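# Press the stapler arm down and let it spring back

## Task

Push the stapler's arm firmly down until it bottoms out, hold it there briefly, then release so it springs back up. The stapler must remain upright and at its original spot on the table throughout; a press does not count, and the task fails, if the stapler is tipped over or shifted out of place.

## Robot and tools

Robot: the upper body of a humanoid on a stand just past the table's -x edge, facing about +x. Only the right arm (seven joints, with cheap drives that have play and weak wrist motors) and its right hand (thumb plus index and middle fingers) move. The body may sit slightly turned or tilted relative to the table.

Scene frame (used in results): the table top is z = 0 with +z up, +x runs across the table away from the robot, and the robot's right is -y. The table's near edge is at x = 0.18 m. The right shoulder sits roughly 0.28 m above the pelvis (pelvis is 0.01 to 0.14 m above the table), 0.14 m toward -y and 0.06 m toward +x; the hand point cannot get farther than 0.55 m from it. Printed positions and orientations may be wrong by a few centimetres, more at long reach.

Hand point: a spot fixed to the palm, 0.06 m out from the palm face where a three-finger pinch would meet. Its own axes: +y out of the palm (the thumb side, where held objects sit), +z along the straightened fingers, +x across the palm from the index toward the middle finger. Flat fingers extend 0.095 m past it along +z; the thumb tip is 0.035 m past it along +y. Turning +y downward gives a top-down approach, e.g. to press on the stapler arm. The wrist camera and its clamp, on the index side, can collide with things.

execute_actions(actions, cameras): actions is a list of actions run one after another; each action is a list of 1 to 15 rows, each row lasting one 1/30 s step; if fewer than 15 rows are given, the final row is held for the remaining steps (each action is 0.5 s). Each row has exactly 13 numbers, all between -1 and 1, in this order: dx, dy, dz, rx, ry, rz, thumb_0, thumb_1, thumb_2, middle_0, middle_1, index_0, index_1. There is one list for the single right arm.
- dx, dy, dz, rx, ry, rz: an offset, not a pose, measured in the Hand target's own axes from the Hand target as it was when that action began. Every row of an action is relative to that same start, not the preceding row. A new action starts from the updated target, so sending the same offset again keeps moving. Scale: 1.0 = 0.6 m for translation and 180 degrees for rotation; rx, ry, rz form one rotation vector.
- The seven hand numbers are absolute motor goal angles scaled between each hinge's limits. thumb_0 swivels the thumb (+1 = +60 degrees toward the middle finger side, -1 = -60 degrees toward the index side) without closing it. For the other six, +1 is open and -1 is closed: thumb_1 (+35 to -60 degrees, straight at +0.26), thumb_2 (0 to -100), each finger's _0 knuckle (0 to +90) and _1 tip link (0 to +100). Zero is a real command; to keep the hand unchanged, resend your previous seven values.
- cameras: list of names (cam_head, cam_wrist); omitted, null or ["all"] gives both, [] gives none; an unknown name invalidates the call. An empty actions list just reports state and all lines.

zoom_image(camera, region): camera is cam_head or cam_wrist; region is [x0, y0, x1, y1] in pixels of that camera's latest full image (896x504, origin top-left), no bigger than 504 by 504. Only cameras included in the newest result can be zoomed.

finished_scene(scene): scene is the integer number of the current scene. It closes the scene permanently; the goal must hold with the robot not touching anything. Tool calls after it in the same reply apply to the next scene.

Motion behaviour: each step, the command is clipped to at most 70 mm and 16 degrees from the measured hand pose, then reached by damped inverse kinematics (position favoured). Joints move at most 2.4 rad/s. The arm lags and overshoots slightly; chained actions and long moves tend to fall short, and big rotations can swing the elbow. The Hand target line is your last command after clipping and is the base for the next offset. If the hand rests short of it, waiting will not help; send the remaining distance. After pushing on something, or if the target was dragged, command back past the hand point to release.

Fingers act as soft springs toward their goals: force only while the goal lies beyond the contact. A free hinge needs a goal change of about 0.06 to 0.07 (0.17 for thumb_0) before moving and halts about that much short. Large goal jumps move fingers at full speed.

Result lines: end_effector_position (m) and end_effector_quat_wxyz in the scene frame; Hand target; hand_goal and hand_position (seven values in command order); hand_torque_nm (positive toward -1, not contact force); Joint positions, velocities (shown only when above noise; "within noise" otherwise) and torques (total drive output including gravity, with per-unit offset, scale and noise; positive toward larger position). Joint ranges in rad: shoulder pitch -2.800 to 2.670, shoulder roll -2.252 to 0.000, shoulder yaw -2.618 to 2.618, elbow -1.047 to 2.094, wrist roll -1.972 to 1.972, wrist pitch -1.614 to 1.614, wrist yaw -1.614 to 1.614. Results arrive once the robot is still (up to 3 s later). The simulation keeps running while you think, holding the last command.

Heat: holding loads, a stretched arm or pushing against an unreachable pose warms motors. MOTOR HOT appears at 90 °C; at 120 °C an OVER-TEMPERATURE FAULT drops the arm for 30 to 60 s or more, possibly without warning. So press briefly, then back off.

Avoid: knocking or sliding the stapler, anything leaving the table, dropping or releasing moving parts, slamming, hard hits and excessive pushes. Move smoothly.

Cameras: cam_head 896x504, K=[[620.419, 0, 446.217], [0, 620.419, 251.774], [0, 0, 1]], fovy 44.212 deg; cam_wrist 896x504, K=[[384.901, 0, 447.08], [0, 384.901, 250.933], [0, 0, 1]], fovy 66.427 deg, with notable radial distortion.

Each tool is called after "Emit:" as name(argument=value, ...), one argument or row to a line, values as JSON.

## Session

Emit:
execute_actions(
  actions=[],
)

Scene clock: 0.00 s.
end_effector_position=(+0.2219, -0.4106, +0.2450) hand_goal=(+0.000, +0.263, +1.000, +1.000, +1.000, +1.000, +1.000) hand_position=(+0.000, +0.263, +1.000, +1.000, +1.000, +1.000, +1.000) hand_torque_nm=(+0.00, +0.00, +0.00, +0.00, +0.00, +0.00, +0.00) end_effector_quat_wxyz=(-0.116, -0.242, -0.362, +0.893)
Joint positions: [-0.527 -0.152 -0.493 -0.202 -1.344 1.209 -0.812]
Joint velocities: within noise
Joint torques (N m): no reading
Hand target: +0.2219, -0.4106, +0.2450; -0.116, -0.242, -0.362, +0.893

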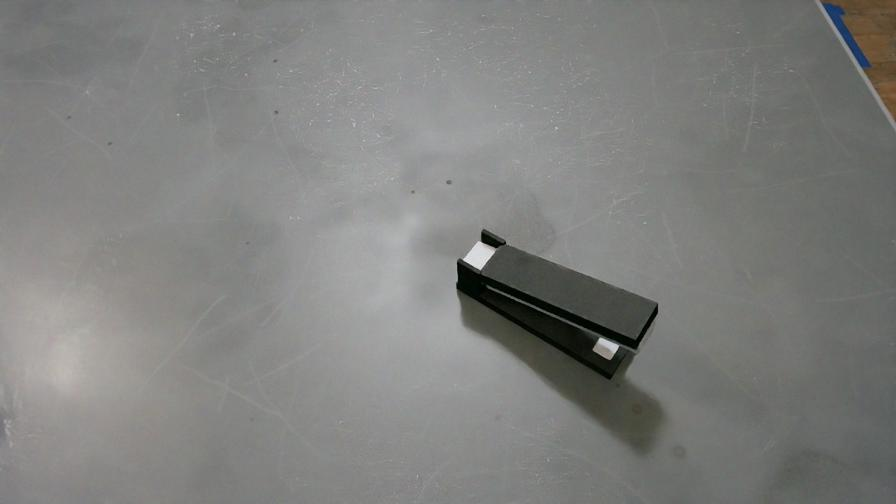

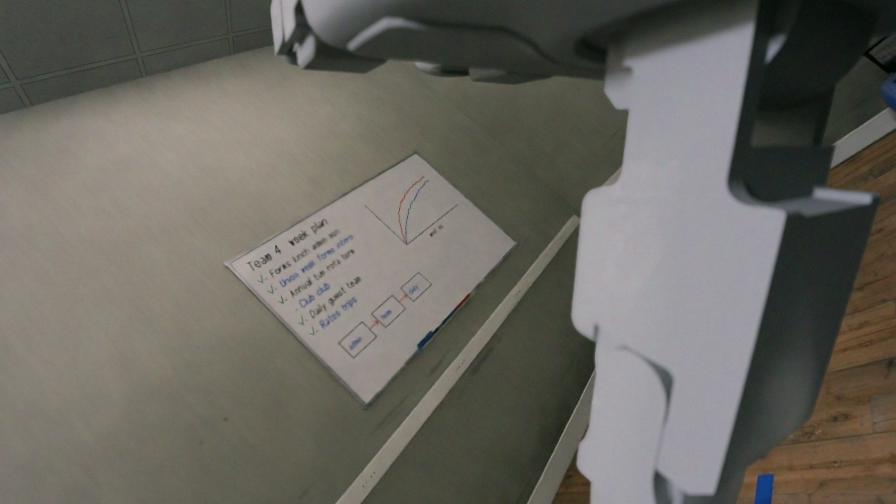

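Emit:
execute_actions(
  actions=[
    [[0,0,0,-0.054,-0.012,-0.01,0,1,1,0.4,0.4,0.4,0.4],[0,0,0,-0.108,-0.023,-0.02,0,1,1,-0.2,-0.2,-0.2,-0.2],[0,0,0,-0.162,-0.035,-0.031,0,1,1,-0.8,-0.8,-0.8,-0.8],[0,0,0,-0.162,-0.035,-0.031,0,1,1,-1,-1,-1,-1]],
    [[0,0,0,-0.054,-0.012,-0.01,0,1,1,-1,-1,-1,-1],[0,0,0,-0.108,-0.023,-0.02,0,1,1,-1,-1,-1,-1],[0,0,0,-0.162,-0.035,-0.031,0,1,1,-1,-1,-1,-1]],
  ],
)

Scene clock: 9.87 s.
end_effector_position=(+0.2185, -0.4083, +0.2438) hand_goal=(+0.000, +1.000, +1.000, -1.000, -1.000, -1.000, -1.000) hand_position=(+0.000, +0.937, +1.000, -0.939, -0.938, -0.939, -0.937) hand_torque_nm=(+0.00, -0.08, +0.00, +0.08, +0.09, +0.08, +0.09) end_effector_quat_wxyz=(+0.181, +0.030, +0.748, -0.638)
Joint positions: [-0.342 -0.674 -0.645 -0.465 -1.821 0.985 1.291]
Joint torques (N m): [-2.11 -6.76 -0.96 -1.41 0.09 -0.45 -0.62]
Hand target: +0.2219, -0.4106, +0.2450; +0.173, +0.025, +0.756, -0.631
Off the commanded pose: 0.004 m, 2 deg.

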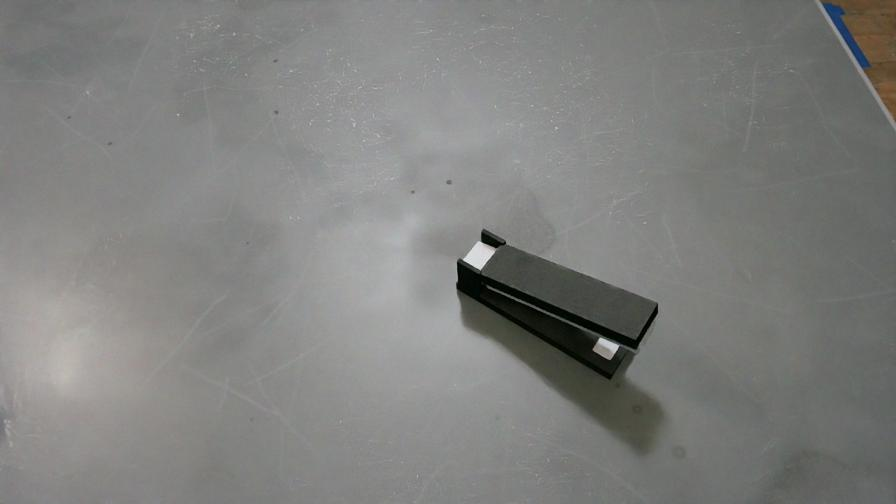

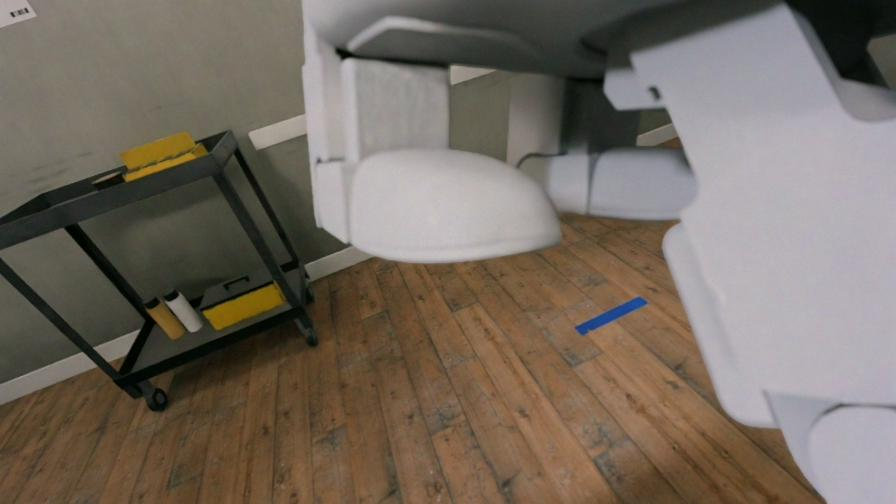

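Emit:
execute_actions(
  actions=[
    [[-0.02,0.006,-0.03,-0.03,0.01,0.008,0,1,1,-1,-1,-1,-1],[-0.05,0.015,-0.07,-0.07,0.02,0.016,0,1,1,-1,-1,-1,-1],[-0.075,0.023,-0.115,-0.11,0.033,0.027,0,1,1,-1,-1,-1,-1],[-0.102,0.031,-0.157,-0.156,0.046,0.038,0,1,1,-1,-1,-1,-1]],
    [[0,0,0,-0.05,0.015,0.013,0,1,1,-1,-1,-1,-1],[0,0,0,-0.1,0.03,0.026,0,1,1,-1,-1,-1,-1],[0,0,0,-0.156,0.046,0.038,0,1,1,-1,-1,-1,-1]],
  ],
)

Scene clock: 15.60 s.
end_effector_position=(+0.2185, -0.4083, +0.2438) hand_goal=(+0.000, +1.000, +1.000, -1.000, -1.000, -1.000, -1.000) hand_position=(+0.000, +0.937, +1.000, -0.939, -0.938, -0.939, -0.937) hand_torque_nm=(+0.00, -0.08, +0.00, +0.08, +0.09, +0.08, +0.09) end_effector_quat_wxyz=(+0.181, +0.030, +0.748, -0.638)
Joint positions: [-0.342 -0.674 -0.645 -0.465 -1.821 0.985 1.291]
Joint torques (N m): [-1.64 -5.77 -0.71 -2.23 -0.24 -0.28 -0.83]
Hand target: +0.2185, -0.4083, +0.2438; +0.181, +0.030, +0.748, -0.638 (last step not sent: back at the drive's target)
Off the commanded pose: 0.000 m, 30 deg; orientation clipped; position and orientation clipped at the end of an earlier action of this call.
pose unreachable: on one or more control steps of this call, first in action 0 (counted from 0), an arm could not follow its commanded pose, so it was not sent that pose on those steps. It may still have moved: this result reports where it is.
cause: moving toward the commanded pose would bring two parts of the arm too close to each other (its forearm and its thumb, with joints 6 (wrist pitch) and 7 (wrist yaw) between them).

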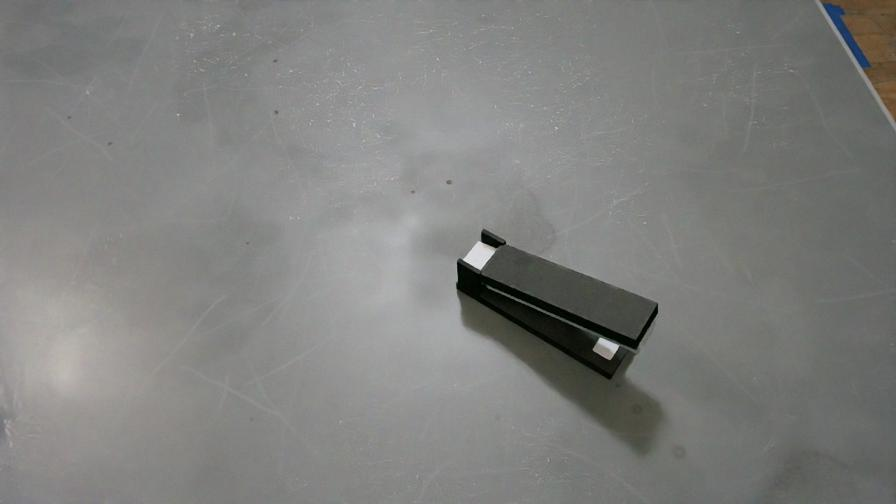

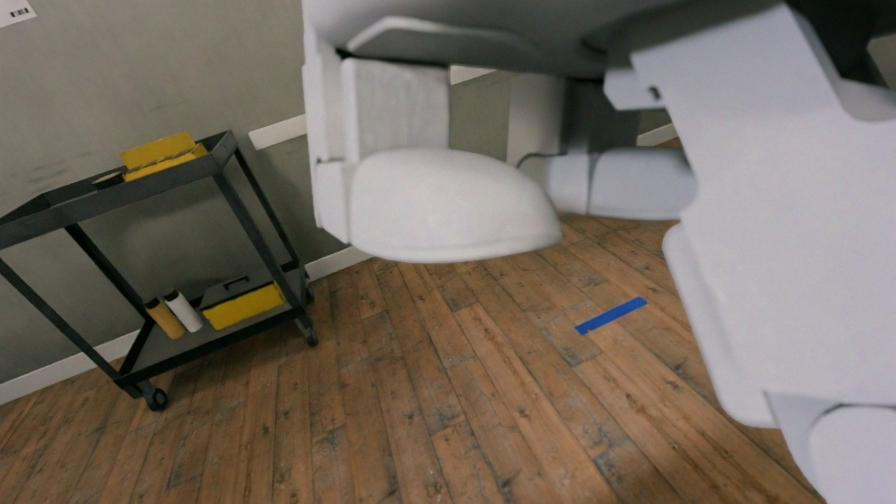

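Emit:
execute_actions(
  actions=[
    [[0,0,0,0.055,0,0,0,1,1,-1,-1,-1,-1],[0,0,0,0.11,0,0,0,1,1,-1,-1,-1,-1],[0,0,0,0.167,0,0,0,1,1,-1,-1,-1,-1]],
    [[0,0,0,0.04,0,0,0,1,1,-1,-1,-1,-1],[0,0,0,0.08,0,0,0,1,1,-1,-1,-1,-1]],
    [[0,0,0,-0.05,0.02,-0.01,0,1,1,-1,-1,-1,-1],[0,0,0,-0.1,0.04,-0.01,0,1,1,-1,-1,-1,-1],[0,0,0,-0.156,0.063,-0.013,0,1,1,-1,-1,-1,-1]],
    [[0,0,0,-0.05,0.02,-0.01,0,1,1,-1,-1,-1,-1],[0,0,0,-0.1,0.04,-0.01,0,1,1,-1,-1,-1,-1],[0,0,0,-0.156,0.063,-0.013,0,1,1,-1,-1,-1,-1]],
  ],
  cameras=[],
)

Scene clock: 21.33 s.
end_effector_position=(+0.2169, -0.4056, +0.2362) hand_goal=(+0.000, +1.000, +1.000, -1.000, -1.000, -1.000, -1.000) hand_position=(+0.000, +0.939, +1.000, -0.942, -0.938, -0.942, -0.938) hand_torque_nm=(+0.00, -0.08, +0.00, +0.07, +0.09, +0.07, +0.09) end_effector_quat_wxyz=(+0.195, +0.131, +0.708, -0.666)
Joint positions: [-0.383 -0.523 -0.596 -0.487 -1.949 1.145 1.125]
Joint torques (N m): [-1.16 -4.39 -0.22 -3 -0.41 -0.25 -1.01]
Hand target: +0.2160, -0.4045, +0.2338; +0.194, +0.131, +0.707, -0.667 (last step not sent: back at the drive's target)
Off the commanded pose: 0.008 m, 26 deg; orientation clipped.
pose unreachable: on one or more control steps of this call, first in action 3 (counted from 0), an arm could not follow its commanded pose, so it was not sent that pose on those steps. It may still have moved: this result reports where it is.
cause: moving toward the commanded pose would bring two parts of the arm too close to each other (its forearm and its thumb, with joints 6 (wrist pitch) and 7 (wrist yaw) between them).

Emit:
execute_actions(
  actions=[
    [[-0.03,0.01,-0.02,0,0,0,0,0.5,1,-1,-1,-1,-1],[-0.06,0.02,-0.045,0,0,0,0,0.5,1,-1,-1,-1,-1],[-0.08,0.027,-0.06,0,0,0,0,0.5,1,-1,-1,-1,-1],[-0.1,0.034,-0.075,0,0,0,0,0.5,1,-1,-1,-1,-1]],
    [[-0.03,0.01,-0.02,-0.025,-0.05,-0.002,0,0.5,1,-1,-1,-1,-1],[-0.06,0.02,-0.045,-0.05,-0.1,-0.004,0,0.5,1,-1,-1,-1,-1],[-0.1,0.034,-0.075,-0.075,-0.149,-0.006,0,0.5,1,-1,-1,-1,-1]],
    [[0,0,0,-0.025,-0.05,-0.002,0,0.5,1,-1,-1,-1,-1],[0,0,0,-0.05,-0.1,-0.004,0,0.5,1,-1,-1,-1,-1],[0,0,0,-0.075,-0.149,-0.006,0,0.5,1,-1,-1,-1,-1]],
  ],
)

Scene clock: 28.17 s.
end_effector_position=(+0.3330, -0.2990, +0.2572) hand_goal=(+0.000, +0.500, +1.000, -1.000, -1.000, -1.000, -1.000) hand_position=(+0.000, +0.555, +1.000, -0.942, -0.938, -0.942, -0.939) hand_torque_nm=(+0.00, +0.07, +0.00, +0.07, +0.09, +0.07, +0.09) end_effector_quat_wxyz=(+0.504, -0.234, +0.679, -0.480)
Joint positions: [-0.527 -0.512 -0.601 -0.56 -1.031 0.545 0.979]
Joint torques (N m): [-2.19 -5.63 -0.78 -1.82 0.22 -0.71 -1.03]
Hand target: +0.3320, -0.3031, +0.2544; +0.502, -0.241, +0.678, -0.480
Off the commanded pose: 0.005 m, 1 deg.

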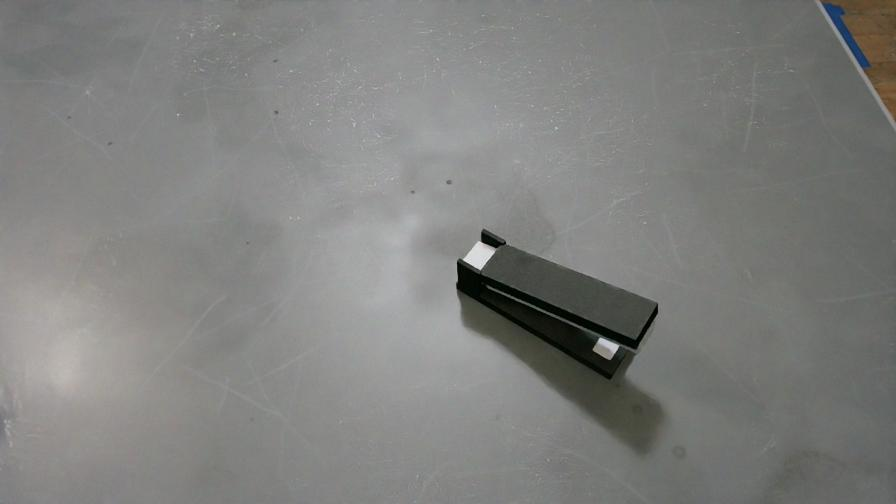

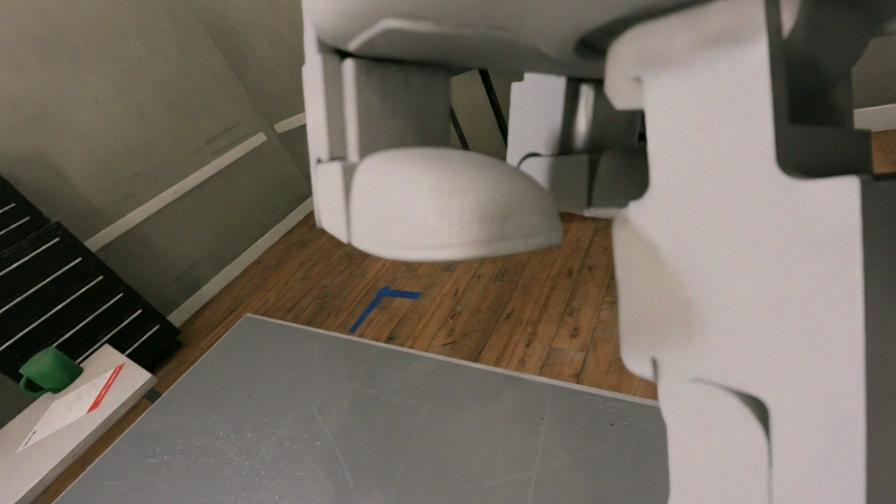

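Emit:
execute_actions(
  actions=[
    [[-0.03,0.015,-0.008,-0.03,0.01,0.006,0,0.5,1,-1,-1,-1,-1],[-0.06,0.03,-0.016,-0.06,0.02,0.012,0,0.5,1,-1,-1,-1,-1],[-0.1,0.05,-0.025,-0.1,0.033,0.02,0,0.5,1,-1,-1,-1,-1],[-0.147,0.075,-0.038,-0.137,0.047,0.03,0,0.5,1,-1,-1,-1,-1]],
    [[0,0,0,-0.05,0.015,0.01,0,0.5,1,-1,-1,-1,-1],[0,0,0,-0.1,0.03,0.02,0,0.5,1,-1,-1,-1,-1],[0,0,0,-0.137,0.047,0.03,0,0.5,1,-1,-1,-1,-1]],
    [[0,0,0,-0.05,0.015,0.01,0,0.5,1,-1,-1,-1,-1],[0,0,0,-0.1,0.03,0.02,0,0.5,1,-1,-1,-1,-1],[0,0,0,-0.137,0.047,0.03,0,0.5,1,-1,-1,-1,-1]],
  ],
)

Scene clock: 34.80 s.
end_effector_position=(+0.3500, -0.2063, +0.2500) hand_goal=(+0.000, +0.500, +1.000, -1.000, -1.000, -1.000, -1.000) hand_position=(+0.000, +0.546, +1.000, -0.942, -0.942, -0.942, -0.942) hand_torque_nm=(+0.00, +0.06, +0.00, +0.07, +0.08, +0.07, +0.08) end_effector_quat_wxyz=(+0.165, -0.291, +0.941, +0.047)
Joint positions: [-1.41 -0.973 0.559 0.686 -0.305 1.05 1.596]
Joint torques (N m): [-7.49 -3.61 -0.88 -0.73 0.22 -0.39 0.26]
Hand target: +0.3517, -0.2034, +0.2546; +0.165, -0.297, +0.939, +0.051
Off the commanded pose: 0.006 m, 1 deg.
joint sent to its limit — joint 7 (wrist yaw), upper limit. The joint targets still meet the commanded pose.

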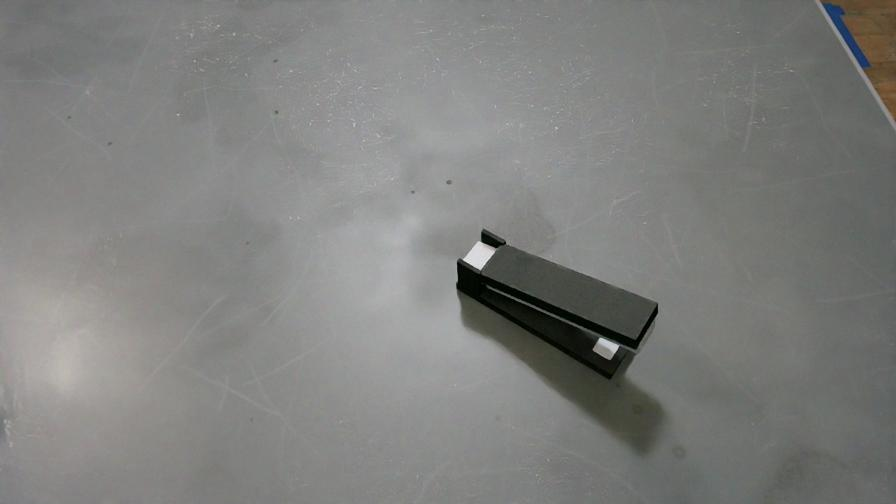

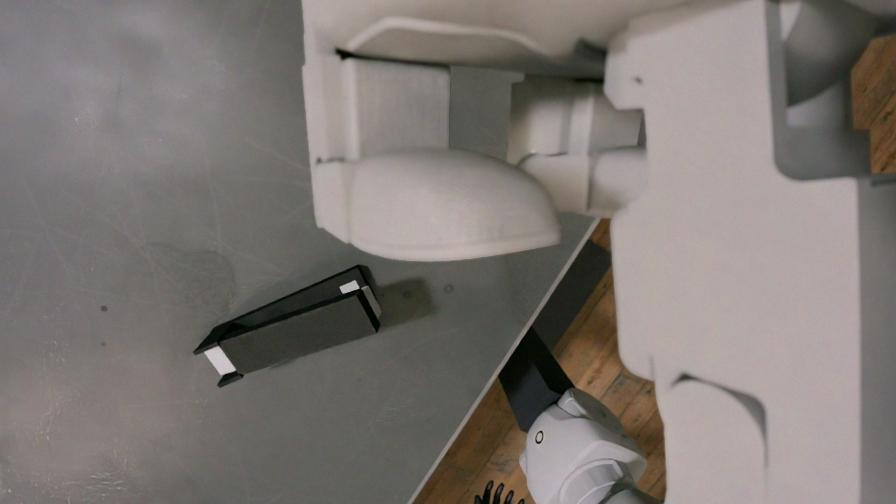

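Emit:
execute_actions(
  actions=[
    [[-0.012,0.017,0.017,0,0,0,0,0.5,1,-1,-1,-1,-1],[-0.025,0.035,0.034,0,0,0,0,0.5,1,-1,-1,-1,-1],[-0.037,0.053,0.052,0,0,0,0,0.5,1,-1,-1,-1,-1],[-0.05,0.07,0.07,0,0,0,0,0.5,1,-1,-1,-1,-1],[-0.062,0.088,0.087,0,0,0,0,0.5,1,-1,-1,-1,-1],[-0.073,0.104,0.102,0,0,0,0,0.5,1,-1,-1,-1,-1]],
    [[-0.012,0.017,0.017,0,0,0,0,0.5,1,-1,-1,-1,-1],[-0.025,0.035,0.034,0,0,0,0,0.5,1,-1,-1,-1,-1],[-0.037,0.053,0.052,0,0,0,0,0.5,1,-1,-1,-1,-1],[-0.05,0.07,0.07,0,0,0,0,0.5,1,-1,-1,-1,-1],[-0.062,0.088,0.087,0,0,0,0,0.5,1,-1,-1,-1,-1],[-0.073,0.104,0.102,0,0,0,0,0.5,1,-1,-1,-1,-1]],
  ],
)

Scene clock: 39.70 s.
end_effector_position=(+0.3780, -0.0348, +0.1627) hand_goal=(+0.000, +0.500, +1.000, -1.000, -1.000, -1.000, -1.000) hand_position=(+0.000, +0.543, +1.000, -0.942, -0.943, -0.942, -0.943) hand_torque_nm=(+0.00, +0.06, +0.00, +0.07, +0.08, +0.07, +0.08) end_effector_quat_wxyz=(+0.161, -0.291, +0.942, +0.047)
Joint positions: [-1.397 -0.268 0.376 0.771 -0.374 1.37 1.044]
Joint torques (N m): [-8.89 -1.72 -0.86 -1.99 0.08 -0.52 0.04]
Hand target: +0.3817, -0.0302, +0.1691; +0.165, -0.297, +0.939, +0.051
Off the commanded pose: 0.009 m, 1 deg.

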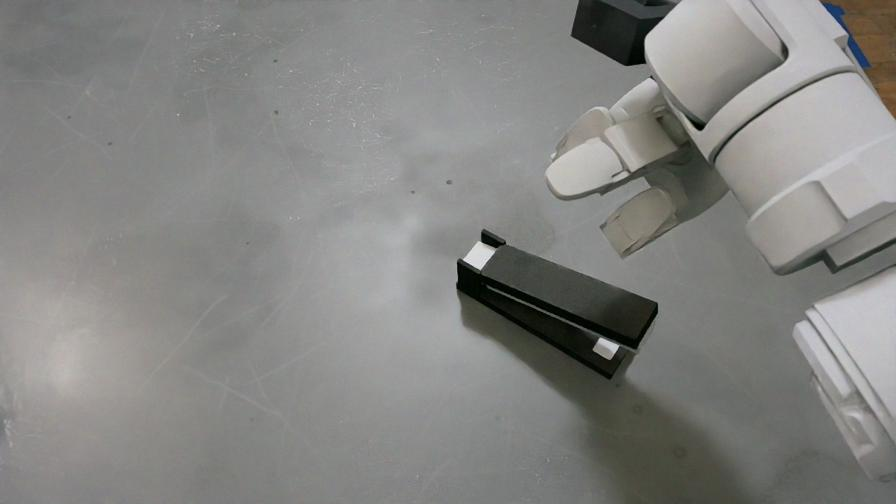

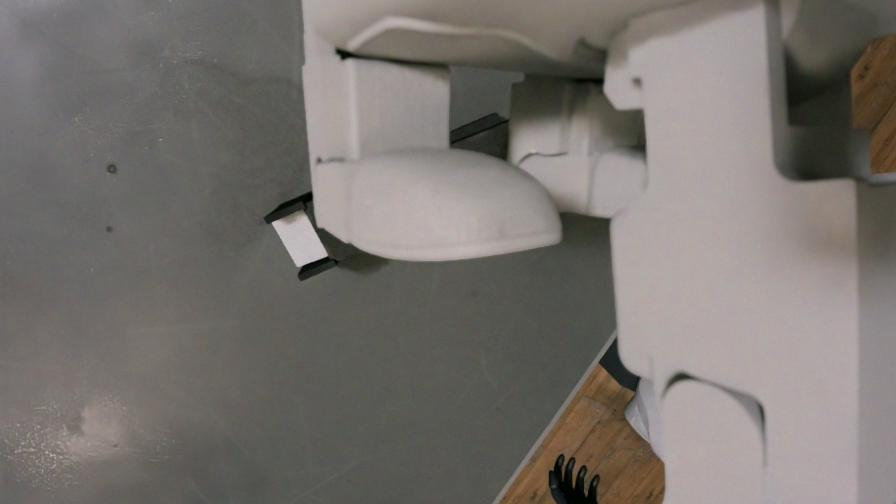

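Emit:
execute_actions(
  actions=[
    [[0.011,0.008,0.018,-0.01,0,-0.02,0,0.5,1,-1,-1,-1,-1],[0.022,0.016,0.036,-0.02,0,-0.04,0,0.5,1,-1,-1,-1,-1],[0.034,0.025,0.054,-0.025,0,-0.06,0,0.5,1,-1,-1,-1,-1],[0.045,0.033,0.072,-0.029,0,-0.078,0,0.5,1,-1,-1,-1,-1]],
    [[0,0,0,0,0,0,0,0.5,1,-1,-1,-1,-1]],
  ],
)

Emit:
zoom_image(
  camera="cam_head",
  region=[440, 160, 700, 420],
)

Scene clock: 43.50 s.
end_effector_position=(+0.3576, -0.0274, +0.1105) hand_goal=(+0.000, +0.500, +1.000, -1.000, -1.000, -1.000, -1.000) hand_position=(+0.000, +0.542, +1.000, -0.942, -0.943, -0.942, -0.943) hand_torque_nm=(+0.00, +0.06, +0.00, +0.07, +0.08, +0.07, +0.08) end_effector_quat_wxyz=(+0.145, -0.410, +0.898, +0.071)
Joint positions: [-1.333 -0.185 0.402 0.992 -0.356 0.968 1.013]
Joint torques (N m): [-9.28 -1.08 -0.75 -1.83 0.19 -0.55 0.13]
Hand target: +0.3617, -0.0202, +0.1193; +0.157, -0.417, +0.893, +0.073
Off the commanded pose: 0.012 m, 2 deg.

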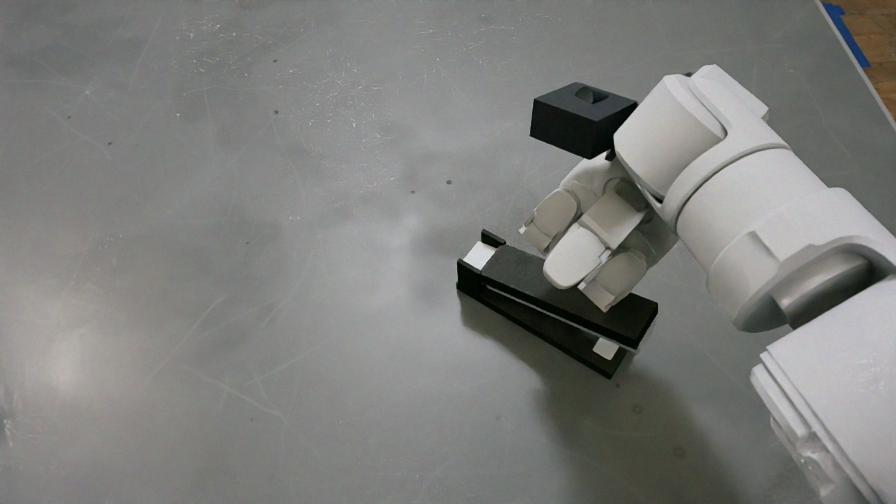

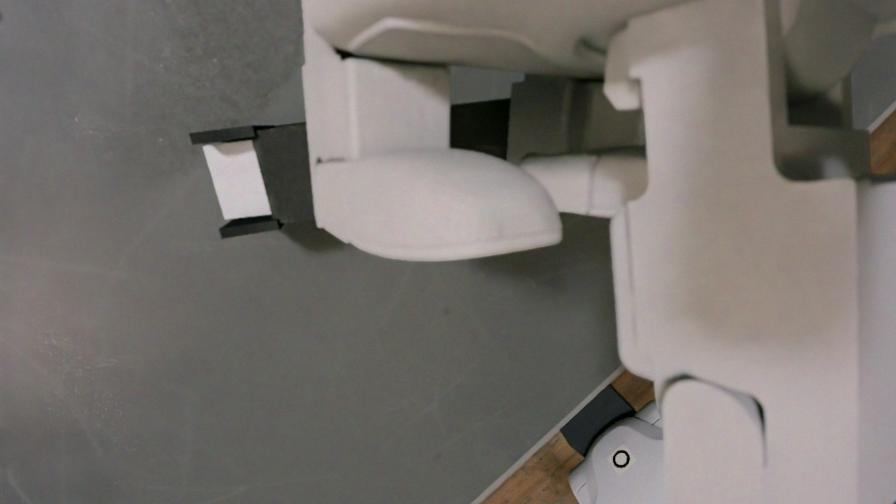

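Scaled by 1.938 from the camera's 896x504 image, which has a finer 1280x720 frame.

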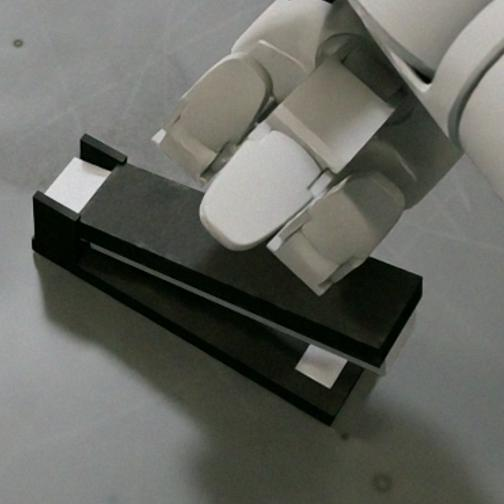

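Emit:
execute_actions(
  actions=[
    [[0.008,0,0.007,0,0,0,0,0.5,1,-1,-1,-1,-1],[0.016,0,0.014,0,0,0,0,0.5,1,-1,-1,-1,-1],[0.022,0,0.02,0,0,0,0,0.5,1,-1,-1,-1,-1],[0.027,0,0.026,0,0,0,0,0.5,1,-1,-1,-1,-1]],
    [[0.008,0,0.01,0,0,0,0,0.5,1,-1,-1,-1,-1],[0.016,0,0.02,0,0,0,0,0.5,1,-1,-1,-1,-1],[0.024,0,0.03,0,0,0,0,0.5,1,-1,-1,-1,-1],[0.032,0,0.038,0,0,0,0,0.5,1,-1,-1,-1,-1],[0.04,0,0.046,0,0,0,0,0.5,1,-1,-1,-1,-1],[0.046,0,0.054,0,0,0,0,0.5,1,-1,-1,-1,-1]],
  ],
)

Emit:
zoom_image(
  camera="cam_head",
  region=[440, 160, 700, 420],
)

Scene clock: 48.03 s.
end_effector_position=(+0.3569, -0.0349, +0.0793) hand_goal=(+0.000, +0.500, +1.000, -1.000, -1.000, -1.000, -1.000) hand_position=(+0.000, +0.542, +1.000, -0.998, -0.943, -0.942, -0.943) hand_torque_nm=(+0.00, +0.06, +0.00, +0.00, +0.08, +0.07, +0.08) end_effector_quat_wxyz=(+0.183, -0.424, +0.884, +0.075)
Joint positions: [-1.239 -0.186 0.337 1.028 -0.343 0.774 0.903]
Joint torques (N m): [-3.64 -1.07 -0.12 0.05 0.06 -0.59 -0.98]
Hand target: +0.3457, -0.0392, +0.0592; +0.157, -0.417, +0.893, +0.073
Off the commanded pose: 0.023 m, 3 deg.

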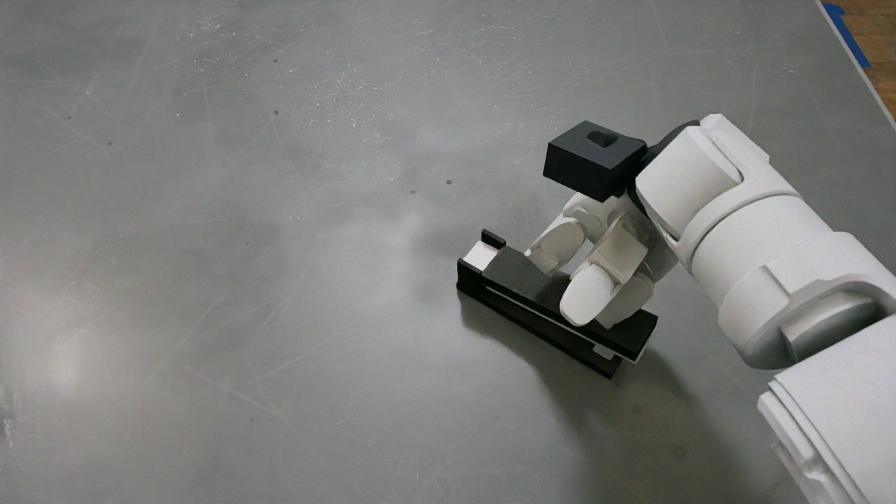

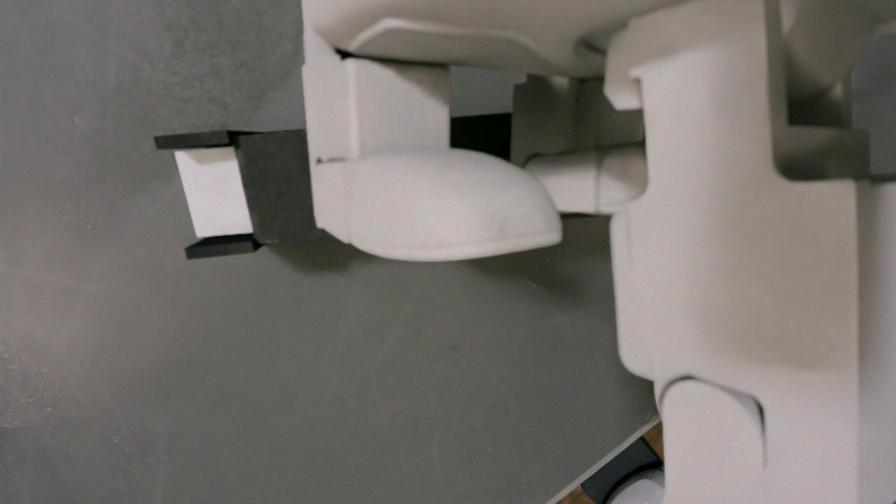

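Scaled by 1.938 from the camera's 896x504 image, which has a finer 1280x720 frame.

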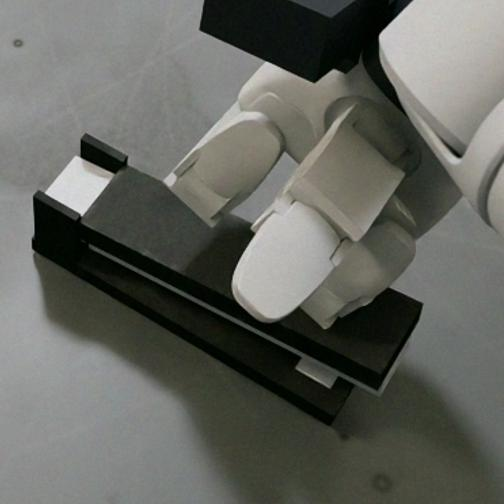

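Working well. Press further.

Emit:
execute_actions(
  actions=[
    [[0.01,0,0.01,0,0,0,0,0.5,1,-1,-1,-1,-1],[0.02,0,0.02,0,0,0,0,0.5,1,-1,-1,-1,-1],[0.03,0,0.03,0,0,0,0,0.5,1,-1,-1,-1,-1],[0.04,0,0.045,0,0,0,0,0.5,1,-1,-1,-1,-1],[0.044,0,0.06,0,0,0,0,0.5,1,-1,-1,-1,-1]],
    [[0.01,0,0.015,0,0,0,0,0.5,1,-1,-1,-1,-1],[0.02,0,0.03,0,0,0,0,0.5,1,-1,-1,-1,-1]],
  ],
)

Emit:
zoom_image(
  camera="cam_head",
  region=[440, 160, 700, 420],
)

Scene clock: 50.60 s.
end_effector_position=(+0.3655, -0.0395, +0.0604) hand_goal=(+0.000, +0.500, +1.000, -1.000, -1.000, -1.000, -1.000) hand_position=(+0.000, +0.541, +1.000, -1.002, -0.943, -0.942, -0.943) hand_torque_nm=(+0.00, +0.05, +0.00, +0.00, +0.08, +0.07, +0.08) end_effector_quat_wxyz=(+0.229, -0.434, +0.868, +0.077)
Joint positions: [-1.31 -0.163 0.256 1.372 -0.32 0.423 0.769]
Joint torques (N m): [2.38 0.08 0.45 2.8 -0.21 -0.84 -3.83]
Hand target: +0.3358, -0.0522, -0.0016; +0.157, -0.417, +0.893, +0.073
Off the commanded pose: 0.073 m, 9 deg; position clipped.

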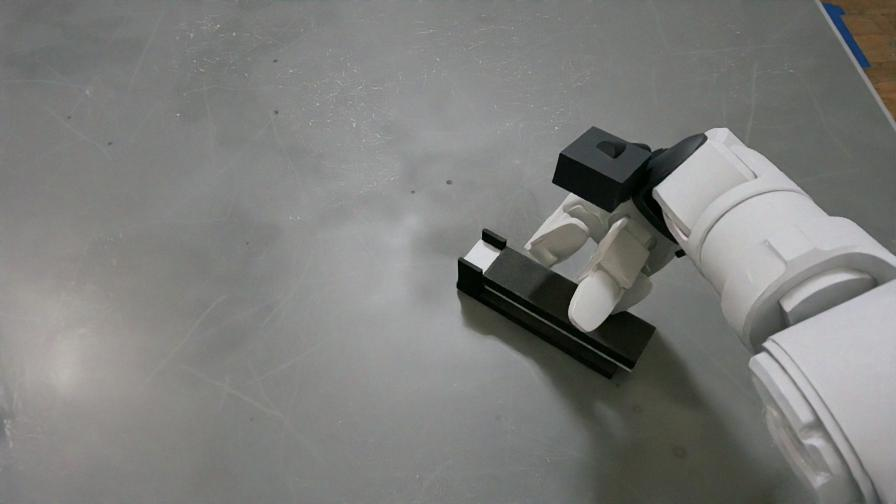

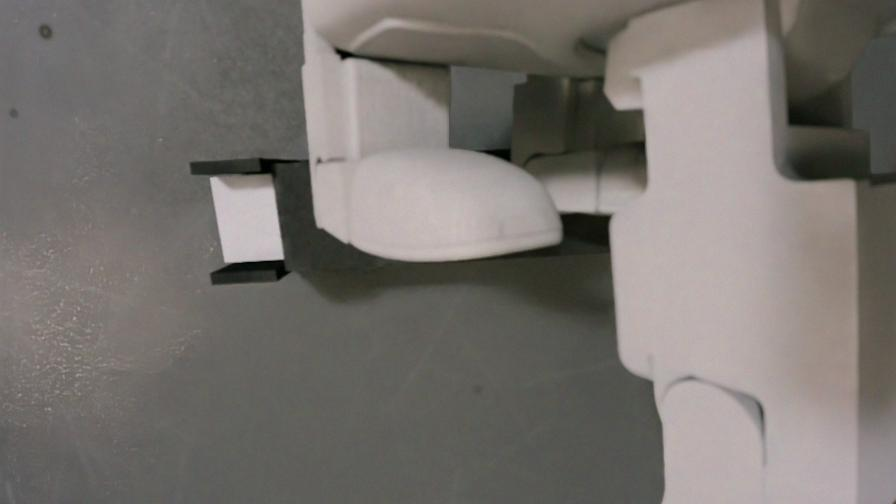

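Scaled by 1.938 from the camera's 896x504 image, which has a finer 1280x720 frame.

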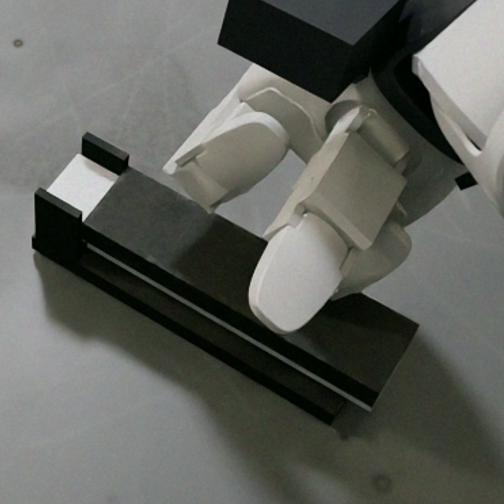

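Emit:
execute_actions(
  actions=[
    [[0.005,0,0.01,0,0.02,0,0,0.5,1,-1,-1,-1,-1],[0.01,0,0.02,0,0.04,0,0,0.5,1,-1,-1,-1,-1]],
    [[0.005,0,0.015,0,0.01,0,0,0.5,1,-1,-1,-1,-1]],
  ],
)

Emit:
zoom_image(
  camera="cam_head",
  region=[440, 160, 700, 420],
)

Scene clock: 53.70 s.
end_effector_position=(+0.3715, -0.0367, +0.0544) hand_goal=(+0.000, +0.500, +1.000, -1.000, -1.000, -1.000, -1.000) hand_position=(+0.000, +0.541, +1.000, -1.002, -0.943, -0.942, -0.943) hand_torque_nm=(+0.00, +0.05, +0.00, +0.00, +0.08, +0.07, +0.08) end_effector_quat_wxyz=(+0.208, -0.414, +0.886, +0.013)
Joint positions: [-1.36 -0.11 0.272 1.414 -0.339 0.545 0.652]
Joint torques (N m): [2.5 0.07 0.18 2.22 -0.23 -1.08 -4]
Hand target: +0.3422, -0.0504, -0.0077; +0.086, -0.421, +0.902, +0.040
Off the commanded pose: 0.079 m, 14 deg; position clipped; position clipped at the end of an earlier action of this call.

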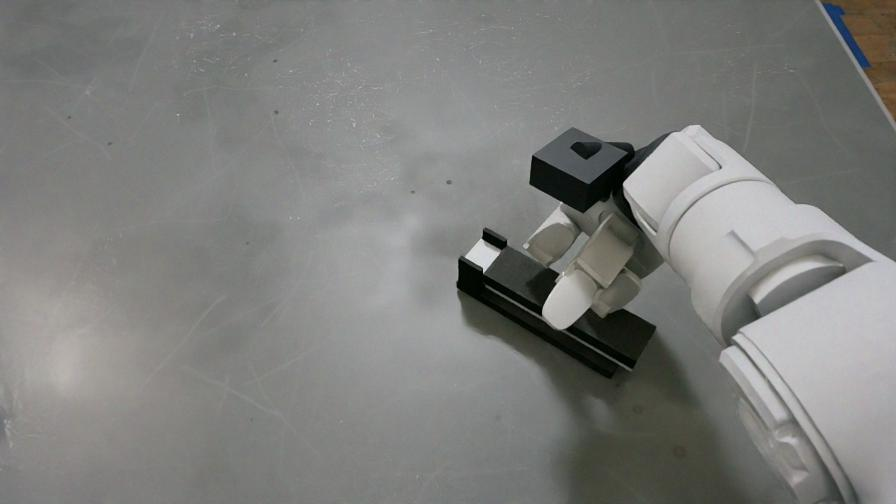

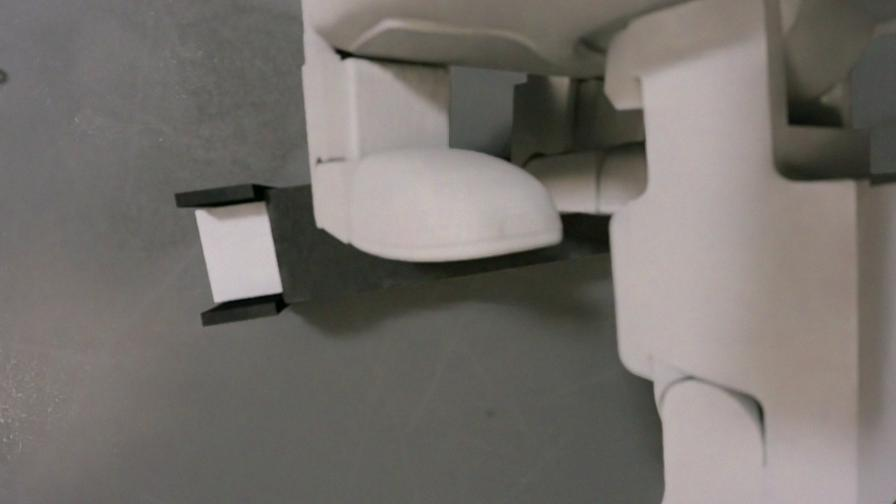

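Scaled by 1.938 from the camera's 896x504 image, which has a finer 1280x720 frame.

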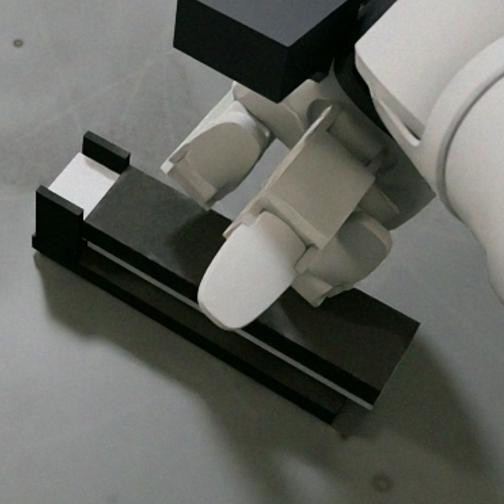

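Emit:
execute_actions(
  actions=[
    [[-0.014,-0.002,-0.03,0,0,0,0,0.5,1,-1,-1,-1,-1],[-0.028,-0.004,-0.06,0,0,0,0,0.5,1,-1,-1,-1,-1],[-0.042,-0.006,-0.09,0,0,0,0,0.5,1,-1,-1,-1,-1],[-0.056,-0.008,-0.12,0,0,0,0,0.5,1,-1,-1,-1,-1],[-0.07,-0.009,-0.15,0,0,0,0,0.5,1,-1,-1,-1,-1],[-0.084,-0.011,-0.18,0,0,0,0,0.5,1,-1,-1,-1,-1],[-0.098,-0.013,-0.216,0,0,0,0,0.5,1,-1,-1,-1,-1]],
  ],
)

Emit:
zoom_image(
  camera="cam_head",
  region=[440, 160, 700, 420],
)

Scene clock: 56.87 s.
end_effector_position=(+0.3673, -0.0278, +0.1293) hand_goal=(+0.000, +0.500, +1.000, -1.000, -1.000, -1.000, -1.000) hand_position=(+0.000, +0.540, +1.000, -1.002, -0.943, -0.942, -0.943) hand_torque_nm=(+0.00, +0.05, +0.00, +0.00, +0.08, +0.07, +0.08) end_effector_quat_wxyz=(+0.117, -0.411, +0.904, +0.033)
Joint positions: [-1.598 -0.102 0.363 1.451 -0.406 0.831 0.98]
Joint torques (N m): [-7.45 -2.79 0.18 -3.47 -0.13 -0.13 0.25]
Hand target: +0.3695, -0.0299, +0.1307; +0.086, -0.421, +0.902, +0.040
Off the commanded pose: 0.003 m, 4 deg.

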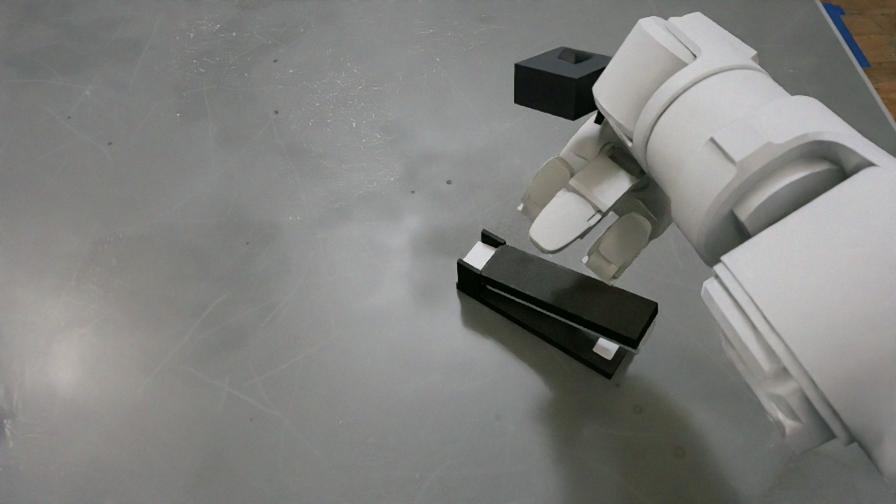

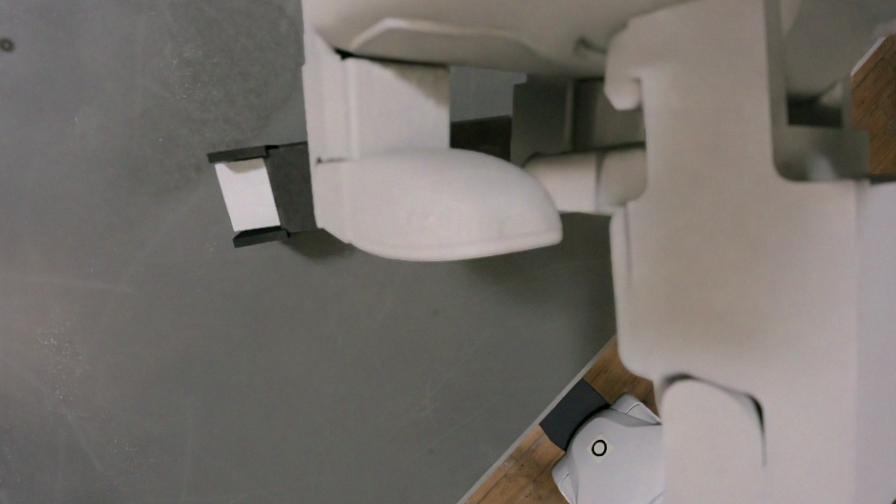

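Scaled by 1.938 from the camera's 896x504 image, which has a finer 1280x720 frame.

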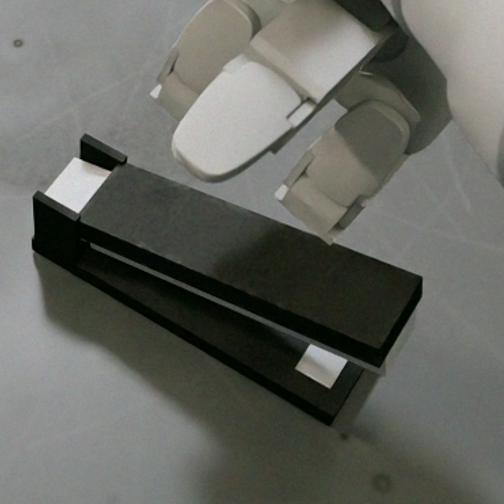

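Sprung back, in place.

Emit:
finished_scene(
  scene=2,
)

The scene is finished: the task was done.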